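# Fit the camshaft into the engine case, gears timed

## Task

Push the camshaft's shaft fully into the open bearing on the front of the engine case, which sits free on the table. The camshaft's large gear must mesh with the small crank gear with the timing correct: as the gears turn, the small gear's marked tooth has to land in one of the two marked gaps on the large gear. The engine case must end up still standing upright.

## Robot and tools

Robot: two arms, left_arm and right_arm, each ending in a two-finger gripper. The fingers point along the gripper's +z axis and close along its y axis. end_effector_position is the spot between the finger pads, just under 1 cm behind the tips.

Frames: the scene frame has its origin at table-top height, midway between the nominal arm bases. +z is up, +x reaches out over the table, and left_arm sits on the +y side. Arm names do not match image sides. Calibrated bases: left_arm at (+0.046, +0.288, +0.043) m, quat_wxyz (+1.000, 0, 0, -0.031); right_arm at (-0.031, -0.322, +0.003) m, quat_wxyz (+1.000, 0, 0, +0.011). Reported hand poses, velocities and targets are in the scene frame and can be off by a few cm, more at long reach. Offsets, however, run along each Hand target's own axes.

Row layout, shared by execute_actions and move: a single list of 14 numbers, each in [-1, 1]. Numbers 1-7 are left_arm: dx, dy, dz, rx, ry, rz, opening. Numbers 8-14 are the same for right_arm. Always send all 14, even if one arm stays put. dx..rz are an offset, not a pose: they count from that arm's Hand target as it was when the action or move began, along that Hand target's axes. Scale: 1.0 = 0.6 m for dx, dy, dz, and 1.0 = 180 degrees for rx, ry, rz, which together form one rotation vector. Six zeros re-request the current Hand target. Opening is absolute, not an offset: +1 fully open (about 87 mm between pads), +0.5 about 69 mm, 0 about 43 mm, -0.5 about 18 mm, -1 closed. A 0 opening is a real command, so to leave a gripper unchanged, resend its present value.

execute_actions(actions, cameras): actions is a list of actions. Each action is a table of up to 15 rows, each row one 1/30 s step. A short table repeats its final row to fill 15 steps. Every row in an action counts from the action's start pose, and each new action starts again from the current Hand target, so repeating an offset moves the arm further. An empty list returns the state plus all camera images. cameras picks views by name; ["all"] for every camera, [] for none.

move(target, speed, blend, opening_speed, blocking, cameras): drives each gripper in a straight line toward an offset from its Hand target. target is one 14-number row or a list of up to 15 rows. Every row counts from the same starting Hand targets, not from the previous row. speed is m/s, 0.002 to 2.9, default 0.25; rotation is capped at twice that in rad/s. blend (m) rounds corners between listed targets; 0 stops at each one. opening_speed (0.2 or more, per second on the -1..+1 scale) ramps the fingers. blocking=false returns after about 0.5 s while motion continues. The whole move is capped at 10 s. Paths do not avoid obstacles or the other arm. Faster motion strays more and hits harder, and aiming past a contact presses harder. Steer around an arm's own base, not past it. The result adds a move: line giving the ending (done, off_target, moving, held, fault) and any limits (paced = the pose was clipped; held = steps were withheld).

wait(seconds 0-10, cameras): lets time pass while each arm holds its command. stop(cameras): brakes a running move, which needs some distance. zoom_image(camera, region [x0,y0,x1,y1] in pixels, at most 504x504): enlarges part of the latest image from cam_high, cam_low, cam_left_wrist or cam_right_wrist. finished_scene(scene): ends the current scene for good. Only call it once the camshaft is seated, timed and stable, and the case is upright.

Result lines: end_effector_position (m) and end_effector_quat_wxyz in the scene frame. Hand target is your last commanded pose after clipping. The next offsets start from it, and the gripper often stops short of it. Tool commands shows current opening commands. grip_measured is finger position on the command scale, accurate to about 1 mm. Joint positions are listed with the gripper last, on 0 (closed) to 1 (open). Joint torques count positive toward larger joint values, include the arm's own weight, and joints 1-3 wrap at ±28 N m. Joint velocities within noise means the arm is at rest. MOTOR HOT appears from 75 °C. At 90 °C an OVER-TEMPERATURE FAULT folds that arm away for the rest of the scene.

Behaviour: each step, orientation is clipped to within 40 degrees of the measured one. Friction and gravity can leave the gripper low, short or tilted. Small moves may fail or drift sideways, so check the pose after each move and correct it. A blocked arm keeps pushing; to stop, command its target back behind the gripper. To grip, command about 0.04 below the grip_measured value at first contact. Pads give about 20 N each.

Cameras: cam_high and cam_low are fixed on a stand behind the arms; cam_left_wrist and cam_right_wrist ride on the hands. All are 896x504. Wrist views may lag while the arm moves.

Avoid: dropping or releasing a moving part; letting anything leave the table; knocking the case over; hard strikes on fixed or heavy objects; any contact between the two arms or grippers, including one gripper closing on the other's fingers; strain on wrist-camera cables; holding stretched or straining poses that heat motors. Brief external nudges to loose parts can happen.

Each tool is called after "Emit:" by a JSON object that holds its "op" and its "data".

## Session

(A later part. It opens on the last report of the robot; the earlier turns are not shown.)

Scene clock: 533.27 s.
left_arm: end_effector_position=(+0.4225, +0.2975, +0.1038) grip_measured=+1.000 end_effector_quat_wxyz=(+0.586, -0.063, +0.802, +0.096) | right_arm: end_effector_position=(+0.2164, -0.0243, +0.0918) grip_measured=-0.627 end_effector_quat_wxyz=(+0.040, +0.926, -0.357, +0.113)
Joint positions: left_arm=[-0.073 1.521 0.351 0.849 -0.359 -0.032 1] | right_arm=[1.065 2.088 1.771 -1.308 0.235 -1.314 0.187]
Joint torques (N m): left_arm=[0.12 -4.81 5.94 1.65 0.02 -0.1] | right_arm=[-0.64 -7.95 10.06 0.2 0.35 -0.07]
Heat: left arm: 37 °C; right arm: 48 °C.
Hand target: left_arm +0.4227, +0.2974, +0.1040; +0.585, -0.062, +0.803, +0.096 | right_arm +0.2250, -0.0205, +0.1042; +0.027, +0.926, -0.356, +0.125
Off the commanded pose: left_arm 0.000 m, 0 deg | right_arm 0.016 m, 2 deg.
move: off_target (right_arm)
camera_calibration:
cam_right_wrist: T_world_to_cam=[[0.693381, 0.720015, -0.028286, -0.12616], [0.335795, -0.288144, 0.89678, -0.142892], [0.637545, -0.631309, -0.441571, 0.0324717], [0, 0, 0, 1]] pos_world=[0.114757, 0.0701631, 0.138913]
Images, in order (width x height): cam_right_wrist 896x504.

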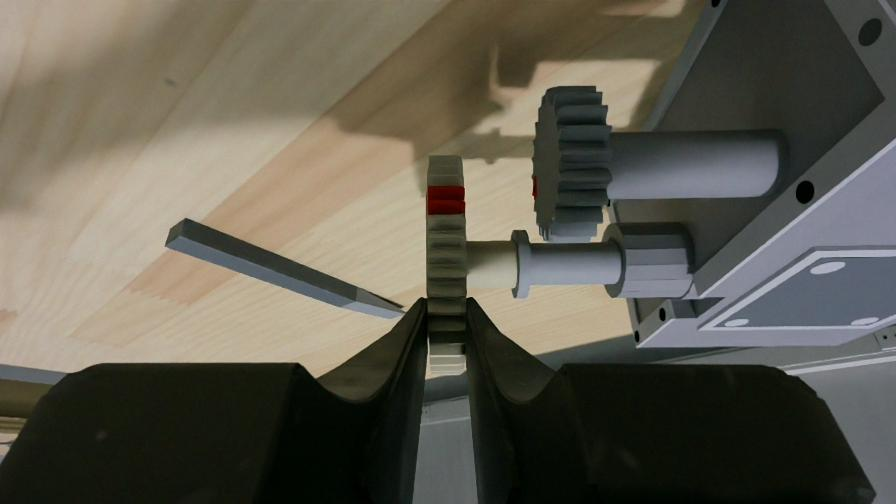

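Emit:
{"op": "move", "data": {"target": [0,0,0,0,0,0,1,0,-0.025,0,0,0,0,-0.75], "cameras": ["cam_right_wrist"], "speed": 0.05}}

Emit:
{"op": "zoom_image", "data": {"camera": "cam_right_wrist", "region": [400, 120, 700, 360]}}

Scene clock: 542.93 s.
left_arm: end_effector_position=(+0.4225, +0.2975, +0.1038) grip_measured=+1.000 end_effector_quat_wxyz=(+0.586, -0.063, +0.802, +0.096) | right_arm: end_effector_position=(+0.2194, -0.0243, +0.0937) grip_measured=-0.627 end_effector_quat_wxyz=(+0.066, +0.926, -0.356, +0.110)
Joint positions: left_arm=[-0.073 1.521 0.351 0.849 -0.359 -0.032 1] | right_arm=[1.058 2.149 1.866 -1.394 0.235 -1.315 0.187]
Joint torques (N m): left_arm=[0.12 -4.89 5.9 1.64 0.08 -0.09] | right_arm=[-0.7 -8.2 10.41 0.64 0.36 -0.17]
Motor temperatures (°C): left_arm=[22 33 32 37 22 22 22] | right_arm=[23 39 49 28 23 24 25]
Heat: left arm: 37 °C; right arm: 49 °C.
Hand target: left_arm +0.4227, +0.2974, +0.1040; +0.585, -0.062, +0.803, +0.096 | right_arm +0.2349, -0.0093, +0.1047; +0.027, +0.926, -0.356, +0.125
Off the commanded pose: left_arm 0.000 m, 0 deg | right_arm 0.024 m, 5 deg.
move: off_target (right_arm)
camera_calibration:
cam_right_wrist: T_world_to_cam=[[0.696461, 0.713324, -0.0781698, -0.124429], [0.356111, -0.248994, 0.900659, -0.149459], [0.622998, -0.655112, -0.427437, 0.0327505], [0, 0, 0, 1]] pos_world=[0.11948, 0.0729991, 0.138884]
Images, in order (width x height): cam_right_wrist 896x504.

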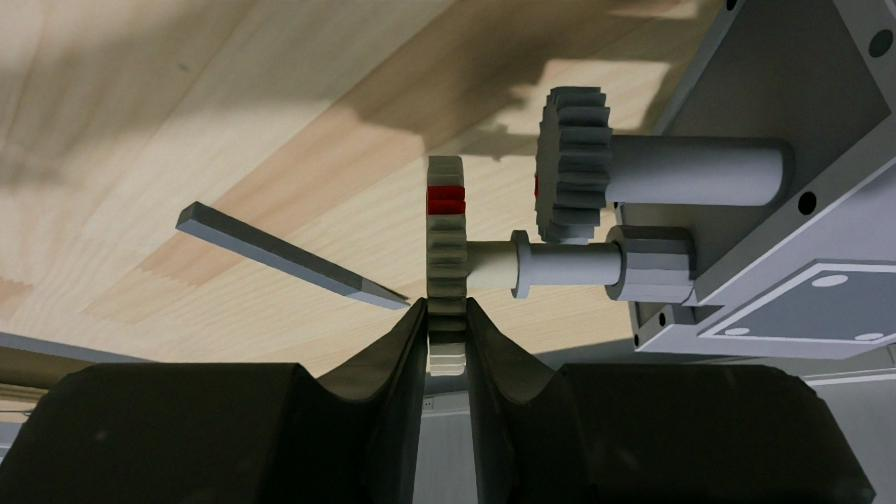

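Scaled by 1.680 from the camera's 896x504 image, which has a finer 1280x720 frame.

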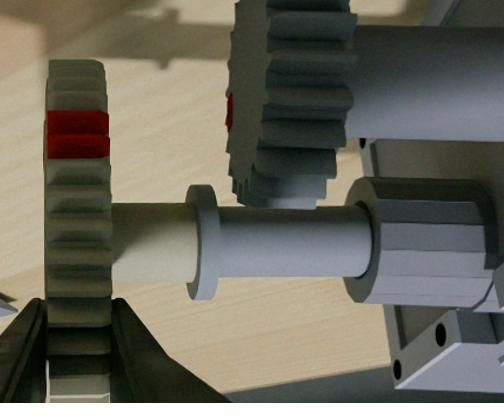

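Emit:
{"op": "move", "data": {"target": [[0,0,0,0,0,0,1,0,0.022,0,0.008,0,0,-0.75],[0,0,0,0,0,0,1,0,0.0,0.004,0.022,0,0,-0.75],[0,0,0,0,0,0,1,0,-0.03,0.006,0.03,0,0,-0.75]], "blend": [0.002,0.004,0], "cameras": ["cam_right_wrist"], "speed": 0.05}}

Scene clock: 554.73 s.
left_arm: end_effector_position=(+0.4225, +0.2975, +0.1038) grip_measured=+1.000 end_effector_quat_wxyz=(+0.586, -0.063, +0.802, +0.096) | right_arm: end_effector_position=(+0.2286, -0.0162, +0.0891) grip_measured=-0.627 end_effector_quat_wxyz=(+0.033, +0.929, -0.348, +0.122)
Joint positions: left_arm=[-0.073 1.521 0.351 0.849 -0.359 -0.032 1] | right_arm=[1.055 2.121 1.807 -1.29 0.251 -1.344 0.187]
Joint torques (N m): left_arm=[0.05 -4.7 6 1.62 0.05 -0.08] | right_arm=[-0.69 -8.16 10.66 1.06 0.43 -0.15]
Heat: left arm: 37 °C; right arm: 49 °C.
Hand target: left_arm +0.4227, +0.2974, +0.1040; +0.585, -0.062, +0.803, +0.096 | right_arm +0.2478, +0.0035, +0.1020; -0.016, +0.926, -0.349, +0.142
Off the commanded pose: left_arm 0.000 m, 0 deg | right_arm 0.030 m, 6 deg.
move: off_target (right_arm)
camera_calibration:
cam_right_wrist: T_world_to_cam=[[0.679749, 0.733366, -0.0107362, -0.138794], [0.323635, -0.286774, 0.901677, -0.139784], [0.65818, -0.616389, -0.432277, 0.0233195], [0, 0, 0, 1]] pos_world=[0.124236, 0.0760744, 0.134631]
Images, in order (width x height): cam_right_wrist 896x504.

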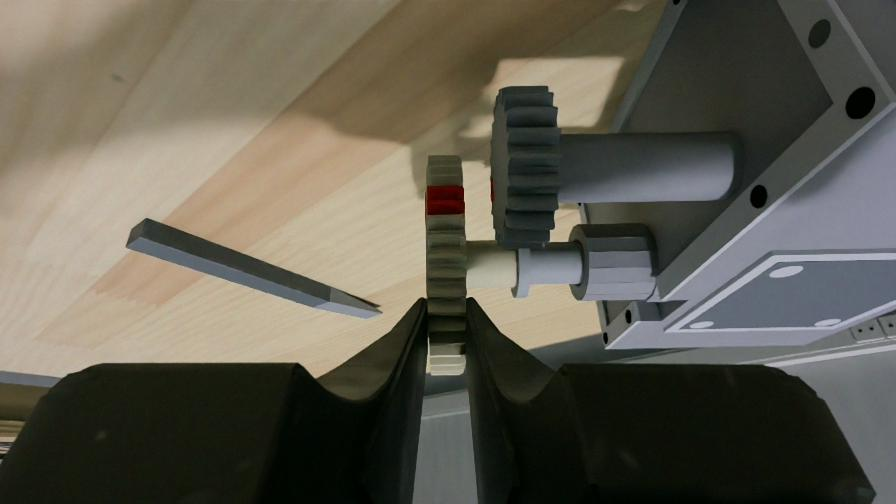

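Emit:
{"op": "move", "data": {"target": [0,0,0,0,0,0,1,0,-0.025,0,0,0,0,-0.75], "cameras": ["cam_right_wrist"], "speed": 0.05}}

Emit:
{"op": "zoom_image", "data": {"camera": "cam_right_wrist", "region": [400, 60, 700, 320]}}

Scene clock: 566.67 s.
left_arm: end_effector_position=(+0.4225, +0.2975, +0.1038) grip_measured=+1.000 end_effector_quat_wxyz=(+0.586, -0.063, +0.802, +0.096) | right_arm: end_effector_position=(+0.2395, -0.0035, +0.0894) grip_measured=-0.627 end_effector_quat_wxyz=(+0.031, +0.929, -0.349, +0.122)
Joint positions: left_arm=[-0.073 1.521 0.351 0.849 -0.359 -0.032 1] | right_arm=[1.046 2.188 1.914 -1.324 0.251 -1.353 0.187]
Joint torques (N m): left_arm=[0.17 -4.88 5.91 1.64 0.07 -0.09] | right_arm=[-0.57 -8.73 10.85 0.98 0.42 -0.13]
Heat: left arm: 38 °C; right arm: 48 °C.
Hand target: left_arm +0.4227, +0.2974, +0.1040; +0.585, -0.062, +0.803, +0.096 | right_arm +0.2574, +0.0149, +0.1040; -0.016, +0.926, -0.350, +0.142
Off the commanded pose: left_arm 0.000 m, 0 deg | right_arm 0.030 m, 6 deg.
move: off_target (right_arm)
camera_calibration:
cam_right_wrist: T_world_to_cam=[[0.679673, 0.733478, -0.00739801, -0.155745], [0.322369, -0.289632, 0.901217, -0.139662], [0.65888, -0.614918, -0.433306, 0.0240464], [0, 0, 0, 1]] pos_world=[0.135035, 0.0885715, 0.135133]
Images, in order (width x height): cam_right_wrist 896x504.

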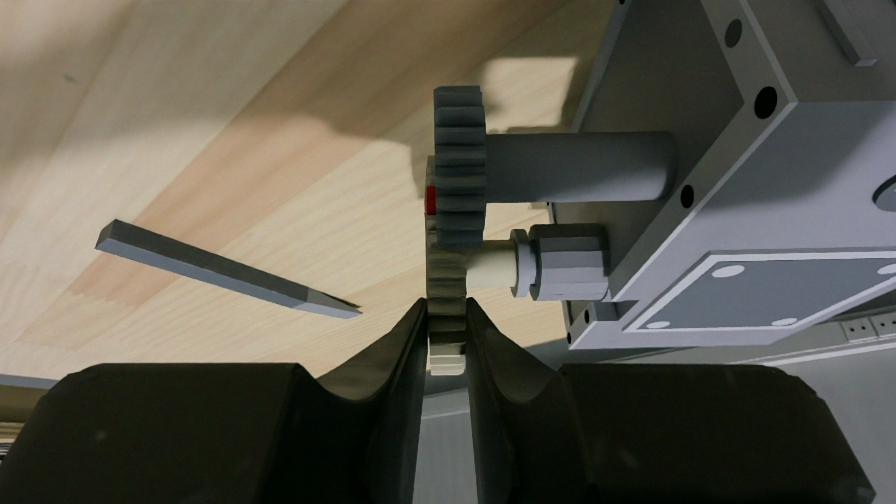

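Scaled by 1.680 from the camera's 896x504 image, which has a finer 1280x720 frame.

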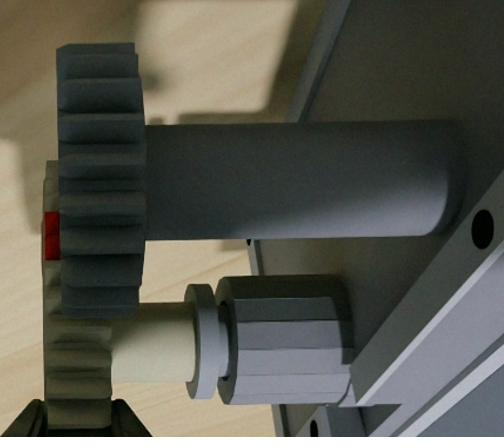

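Emit:
{"op": "move", "data": {"target": [0,0,0,0,0,0,1,0,-0.014,0,0,0,0,-0.75], "cameras": ["cam_right_wrist"], "speed": 0.04}}

Emit:
{"op": "zoom_image", "data": {"camera": "cam_right_wrist", "region": [400, 60, 700, 320]}}

Scene clock: 573.70 s.
left_arm: end_effector_position=(+0.4225, +0.2975, +0.1038) grip_measured=+1.000 end_effector_quat_wxyz=(+0.586, -0.063, +0.802, +0.096) | right_arm: end_effector_position=(+0.2421, -0.0007, +0.0897) grip_measured=-0.627 end_effector_quat_wxyz=(+0.040, +0.929, -0.348, +0.120)
Joint positions: left_arm=[-0.073 1.521 0.351 0.849 -0.359 -0.032 1] | right_arm=[1.044 2.227 1.976 -1.366 0.251 -1.354 0.187]
Joint torques (N m): left_arm=[0.24 -4.72 6.08 1.62 0.06 -0.1] | right_arm=[-0.68 -8.99 11.18 1.09 0.42 -0.15]
Heat: left arm: 38 °C; right arm: 48 °C.
Hand target: left_arm +0.4227, +0.2974, +0.1040; +0.585, -0.062, +0.803, +0.096 | right_arm +0.2628, +0.0212, +0.1050; -0.016, +0.926, -0.350, +0.142
Off the commanded pose: left_arm 0.000 m, 0 deg | right_arm 0.034 m, 7 deg.
move: off_target (right_arm)
camera_calibration:
cam_right_wrist: T_world_to_cam=[[0.680467, 0.732337, -0.0254353, -0.158295], [0.330173, -0.27543, 0.902842, -0.142012], [0.654179, -0.622753, -0.429219, 0.0250085], [0, 0, 0, 1]] pos_world=[0.138243, 0.0923854, 0.134922]
Images, in order (width x height): cam_right_wrist 896x504.

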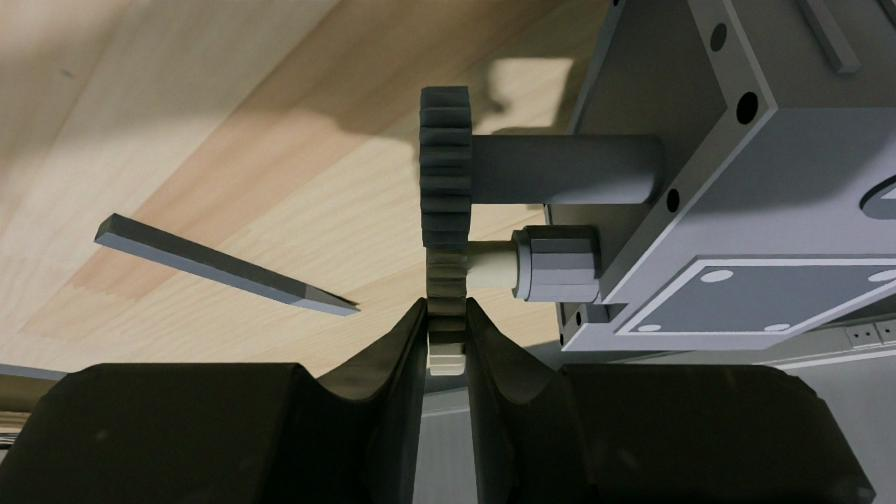

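Scaled by 1.680 from the camera's 896x504 image, which has a finer 1280x720 frame.

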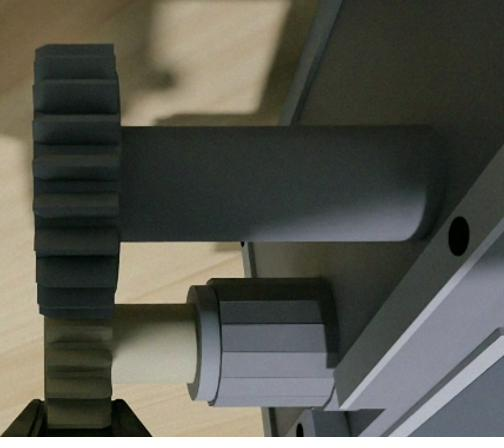

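Emit:
{"op": "move", "data": {"target": [[0,0,0,0,0,0,1,0,0.036,0,-0.02,0,0,-0.75],[0,0,0,0,0,0,1,0,0.036,0,-0.02,0,0,-0.2]], "opening_speed": 0.4, "cameras": ["cam_right_wrist"], "speed": 0.06}}

Scene clock: 581.03 s.
left_arm: end_effector_position=(+0.4225, +0.2975, +0.1038) grip_measured=+1.000 end_effector_quat_wxyz=(+0.586, -0.063, +0.802, +0.096) | right_arm: end_effector_position=(+0.2429, -0.0002, +0.0899) grip_measured=-0.200 end_effector_quat_wxyz=(+0.039, +0.929, -0.348, +0.122)
Joint positions: left_arm=[-0.073 1.521 0.351 0.849 -0.359 -0.032 1] | right_arm=[1.044 2.227 1.976 -1.363 0.253 -1.353 0.4]
Joint torques (N m): left_arm=[0.16 -4.79 5.91 1.64 0.08 -0.1] | right_arm=[-0.42 -10.45 7.16 0.61 0.25 0.05]
Heat: left arm: 38 °C; right arm: 48 °C.
Hand target: left_arm +0.4227, +0.2974, +0.1040; +0.585, -0.062, +0.803, +0.096 | right_arm +0.2489, +0.0048, +0.1022; +0.013, +0.926, -0.354, +0.131
Off the commanded pose: left_arm 0.000 m, 0 deg | right_arm 0.015 m, 3 deg.
move: off_target (right_arm); target 2's new opening was sent with right_arm's hand 0.016 m and 4 deg from that target
camera_calibration:
cam_right_wrist: T_world_to_cam=[[0.681033, 0.731944, -0.0212497, -0.159603], [0.326261, -0.277332, 0.903682, -0.141315], [0.655551, -0.622371, -0.427677, 0.0243482], [0, 0, 0, 1]] pos_world=[0.138839, 0.0927831, 0.134726]
Images, in order (width x height): cam_right_wrist 896x504.

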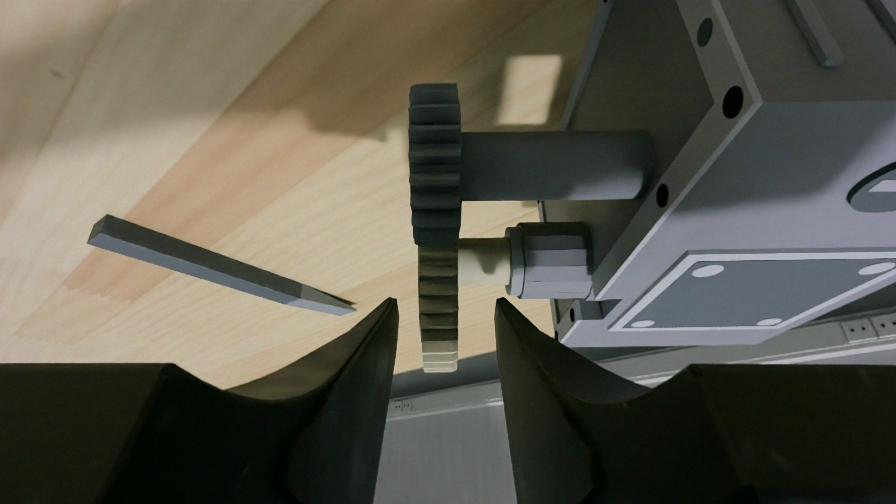

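Emit:
{"op": "move", "data": {"target": [[0,0,0,0,0,0,1,0,0,-0.2,0,0,0,-0.2],[0,0,0,0,0,0,1,0,0.2,-0.25,0,0,0,-0.2]], "blend": [0.02,0], "speed": 0.15, "cameras": ["cam_right_wrist","cam_high"]}}

Emit:
{"op": "zoom_image", "data": {"camera": "cam_high", "region": [430, 180, 560, 300]}}

Scene clock: 591.23 s.
left_arm: end_effector_position=(+0.4225, +0.2975, +0.1038) grip_measured=+1.000 end_effector_quat_wxyz=(+0.586, -0.063, +0.802, +0.096) | right_arm: end_effector_position=(+0.1359, -0.0637, +0.2337) grip_measured=-0.200 end_effector_quat_wxyz=(-0.061, +0.930, -0.337, +0.137)
Joint positions: left_arm=[-0.073 1.521 0.351 0.849 -0.359 -0.032 1] | right_arm=[1.259 1.682 1.795 -1.575 0.28 -1.182 0.4]
Joint torques (N m): left_arm=[0.28 -4.81 6.02 1.64 0.09 -0.08] | right_arm=[0.1 -6.2 5.72 0.67 0.26 0.12]
Motor temperatures (°C): left_arm=[22 33 32 38 22 22 22] | right_arm=[23 44 47 29 23 24 25]
Heat: left arm: 38 °C; right arm: 47 °C.
Hand target: left_arm +0.4227, +0.2974, +0.1040; +0.585, -0.062, +0.803, +0.096 | right_arm +0.1349, -0.0677, +0.2387; +0.013, +0.926, -0.354, +0.131
Off the commanded pose: left_arm 0.000 m, 0 deg | right_arm 0.006 m, 9 deg.
joint sent to its limit (right arm) — joint 4 (wrist pitch), lower limit. The joint targets are off in orientation, not in position.
move: off_target (right_arm)
camera_calibration:
cam_right_wrist: T_world_to_cam=[[0.637975, 0.750967, 0.170402, -0.0749124], [0.257708, -0.416738, 0.871732, -0.246164], [0.725655, -0.512229, -0.459398, 0.121394], [0, 0, 0, 1]] pos_world=[0.0231401, 0.0158529, 0.283122]
Images, in order (width x height): cam_high 896x504, cam_right_wrist 896x504.

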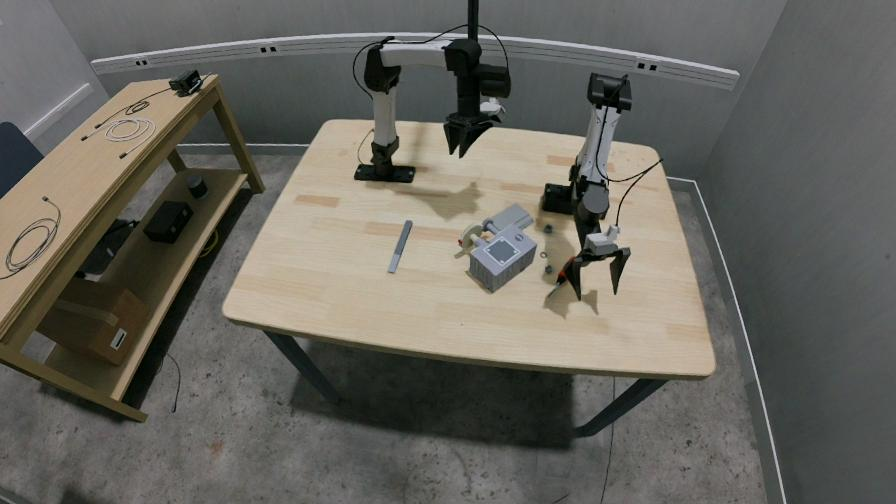

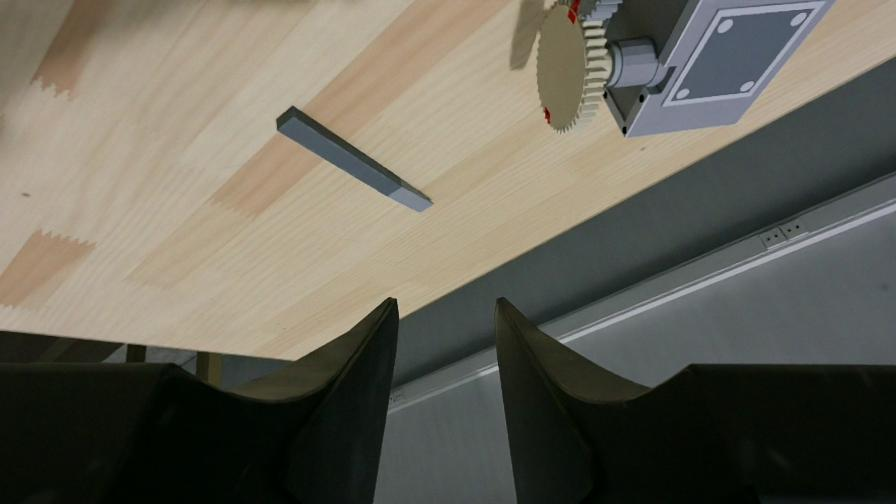

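Scaled by 3.877 from the camera's 896x504 image, which has a finer 1280x720 frame.

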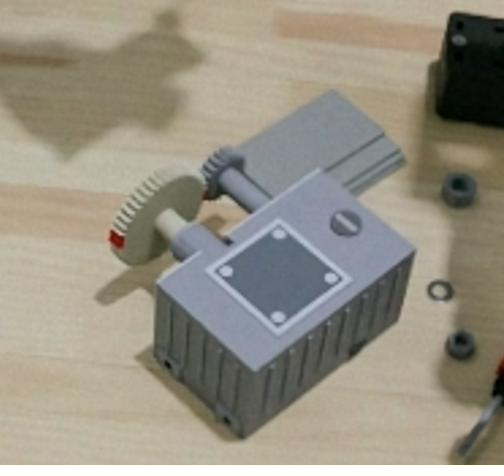

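Emit:
{"op": "zoom_image", "data": {"camera": "cam_right_wrist", "region": [520, 0, 640, 70]}}

Scaled by 4.200 from the camera's 896x504 image, which has a finer 1280x720 frame.

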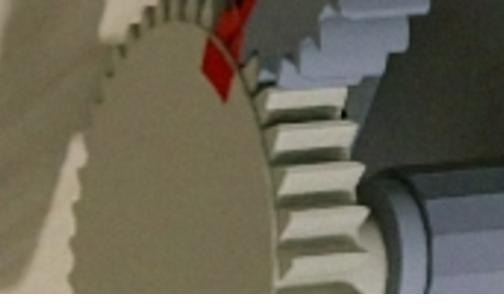

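Emit:
{"op": "move", "data": {"target": [[0,0,0,0,0,0,1,0.128,0.135,-0.01,0.2,-0.25,0.29,-0.2],[0,0,0,0,0,0,1,0.129,0.084,0.199,0.328,-0.409,0.472,-0.2]], "blend": [0.02,0], "speed": 0.4, "cameras": ["cam_right_wrist"]}}

Scene clock: 616.67 s.
left_arm: end_effector_position=(+0.4225, +0.2975, +0.1038) grip_measured=+1.000 end_effector_quat_wxyz=(+0.586, -0.063, +0.802, +0.096) | right_arm: end_effector_position=(+0.1824, -0.1710, +0.1360) grip_measured=-0.200 end_effector_quat_wxyz=(+0.634, -0.279, +0.671, +0.267)
Joint positions: left_arm=[-0.073 1.521 0.351 0.849 -0.359 -0.032 1] | right_arm=[0.274 0.328 0.05 0.216 -0.496 -0.025 0.4]
Joint torques (N m): left_arm=[0.17 -4.83 6.05 1.63 0.05 -0.07] | right_arm=[0.38 1.96 7.32 2.66 0.17 0.11]
Heat: left arm: 38 °C; right arm: 45 °C.
Hand target: left_arm +0.4227, +0.2974, +0.1040; +0.585, -0.062, +0.803, +0.096 | right_arm +0.1849, -0.1697, +0.1394; +0.641, -0.275, +0.665, +0.267
Off the commanded pose: left_arm 0.000 m, 0 deg | right_arm 0.004 m, 1 deg.
move: done
camera_calibration:
cam_right_wrist: T_world_to_cam=[[0.738876, -0.673167, -0.030126, -0.242055], [-0.551686, -0.578655, -0.600668, 0.102582], [0.386917, 0.460439, -0.798931, 0.262081], [0, 0, 0, 1]] pos_world=[0.134038, -0.224256, 0.263711]
Images, in order (width x height): cam_right_wrist 896x504.

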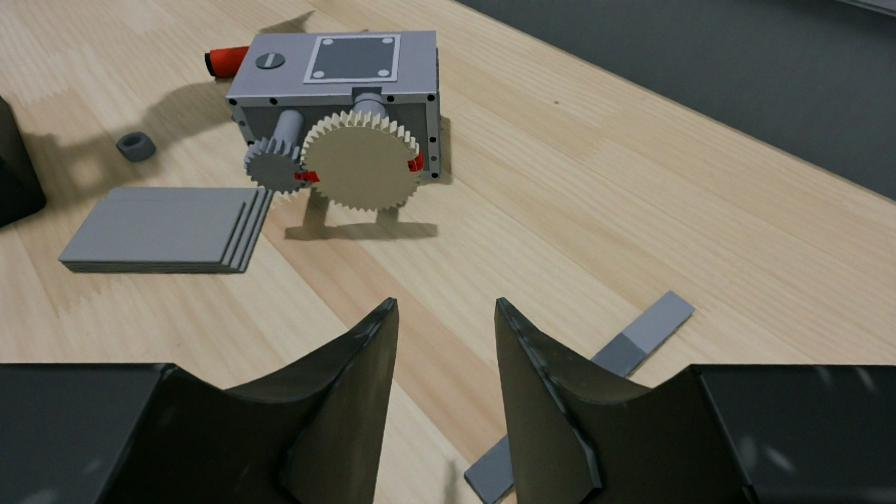

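Emit:
{"op": "zoom_image", "data": {"camera": "cam_right_wrist", "region": [270, 150, 340, 204]}}

Emit:
{"op": "zoom_image", "data": {"camera": "cam_right_wrist", "region": [220, 80, 460, 220]}}

Scaled by 7.200 from the camera's 896x504 image, which has a finer 1280x720 frame.

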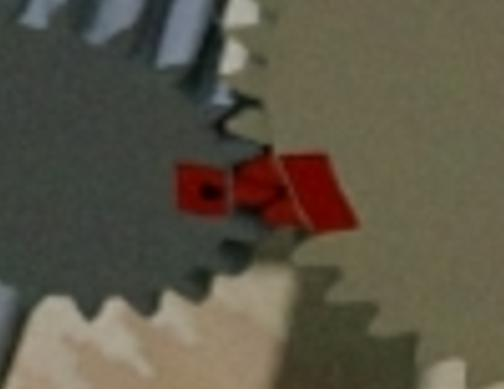

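Scaled by 2.100 from the camera's 896x504 image, which has a finer 1280x720 frame.

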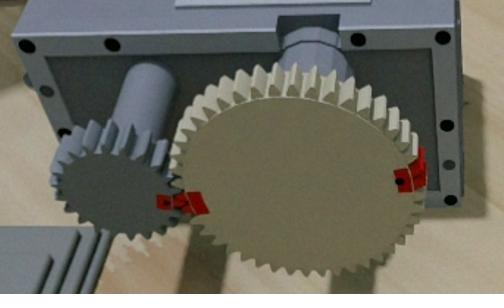

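Emit:
{"op": "finished_scene", "data": {"scene": 2}}

The scene is finished: the task was done.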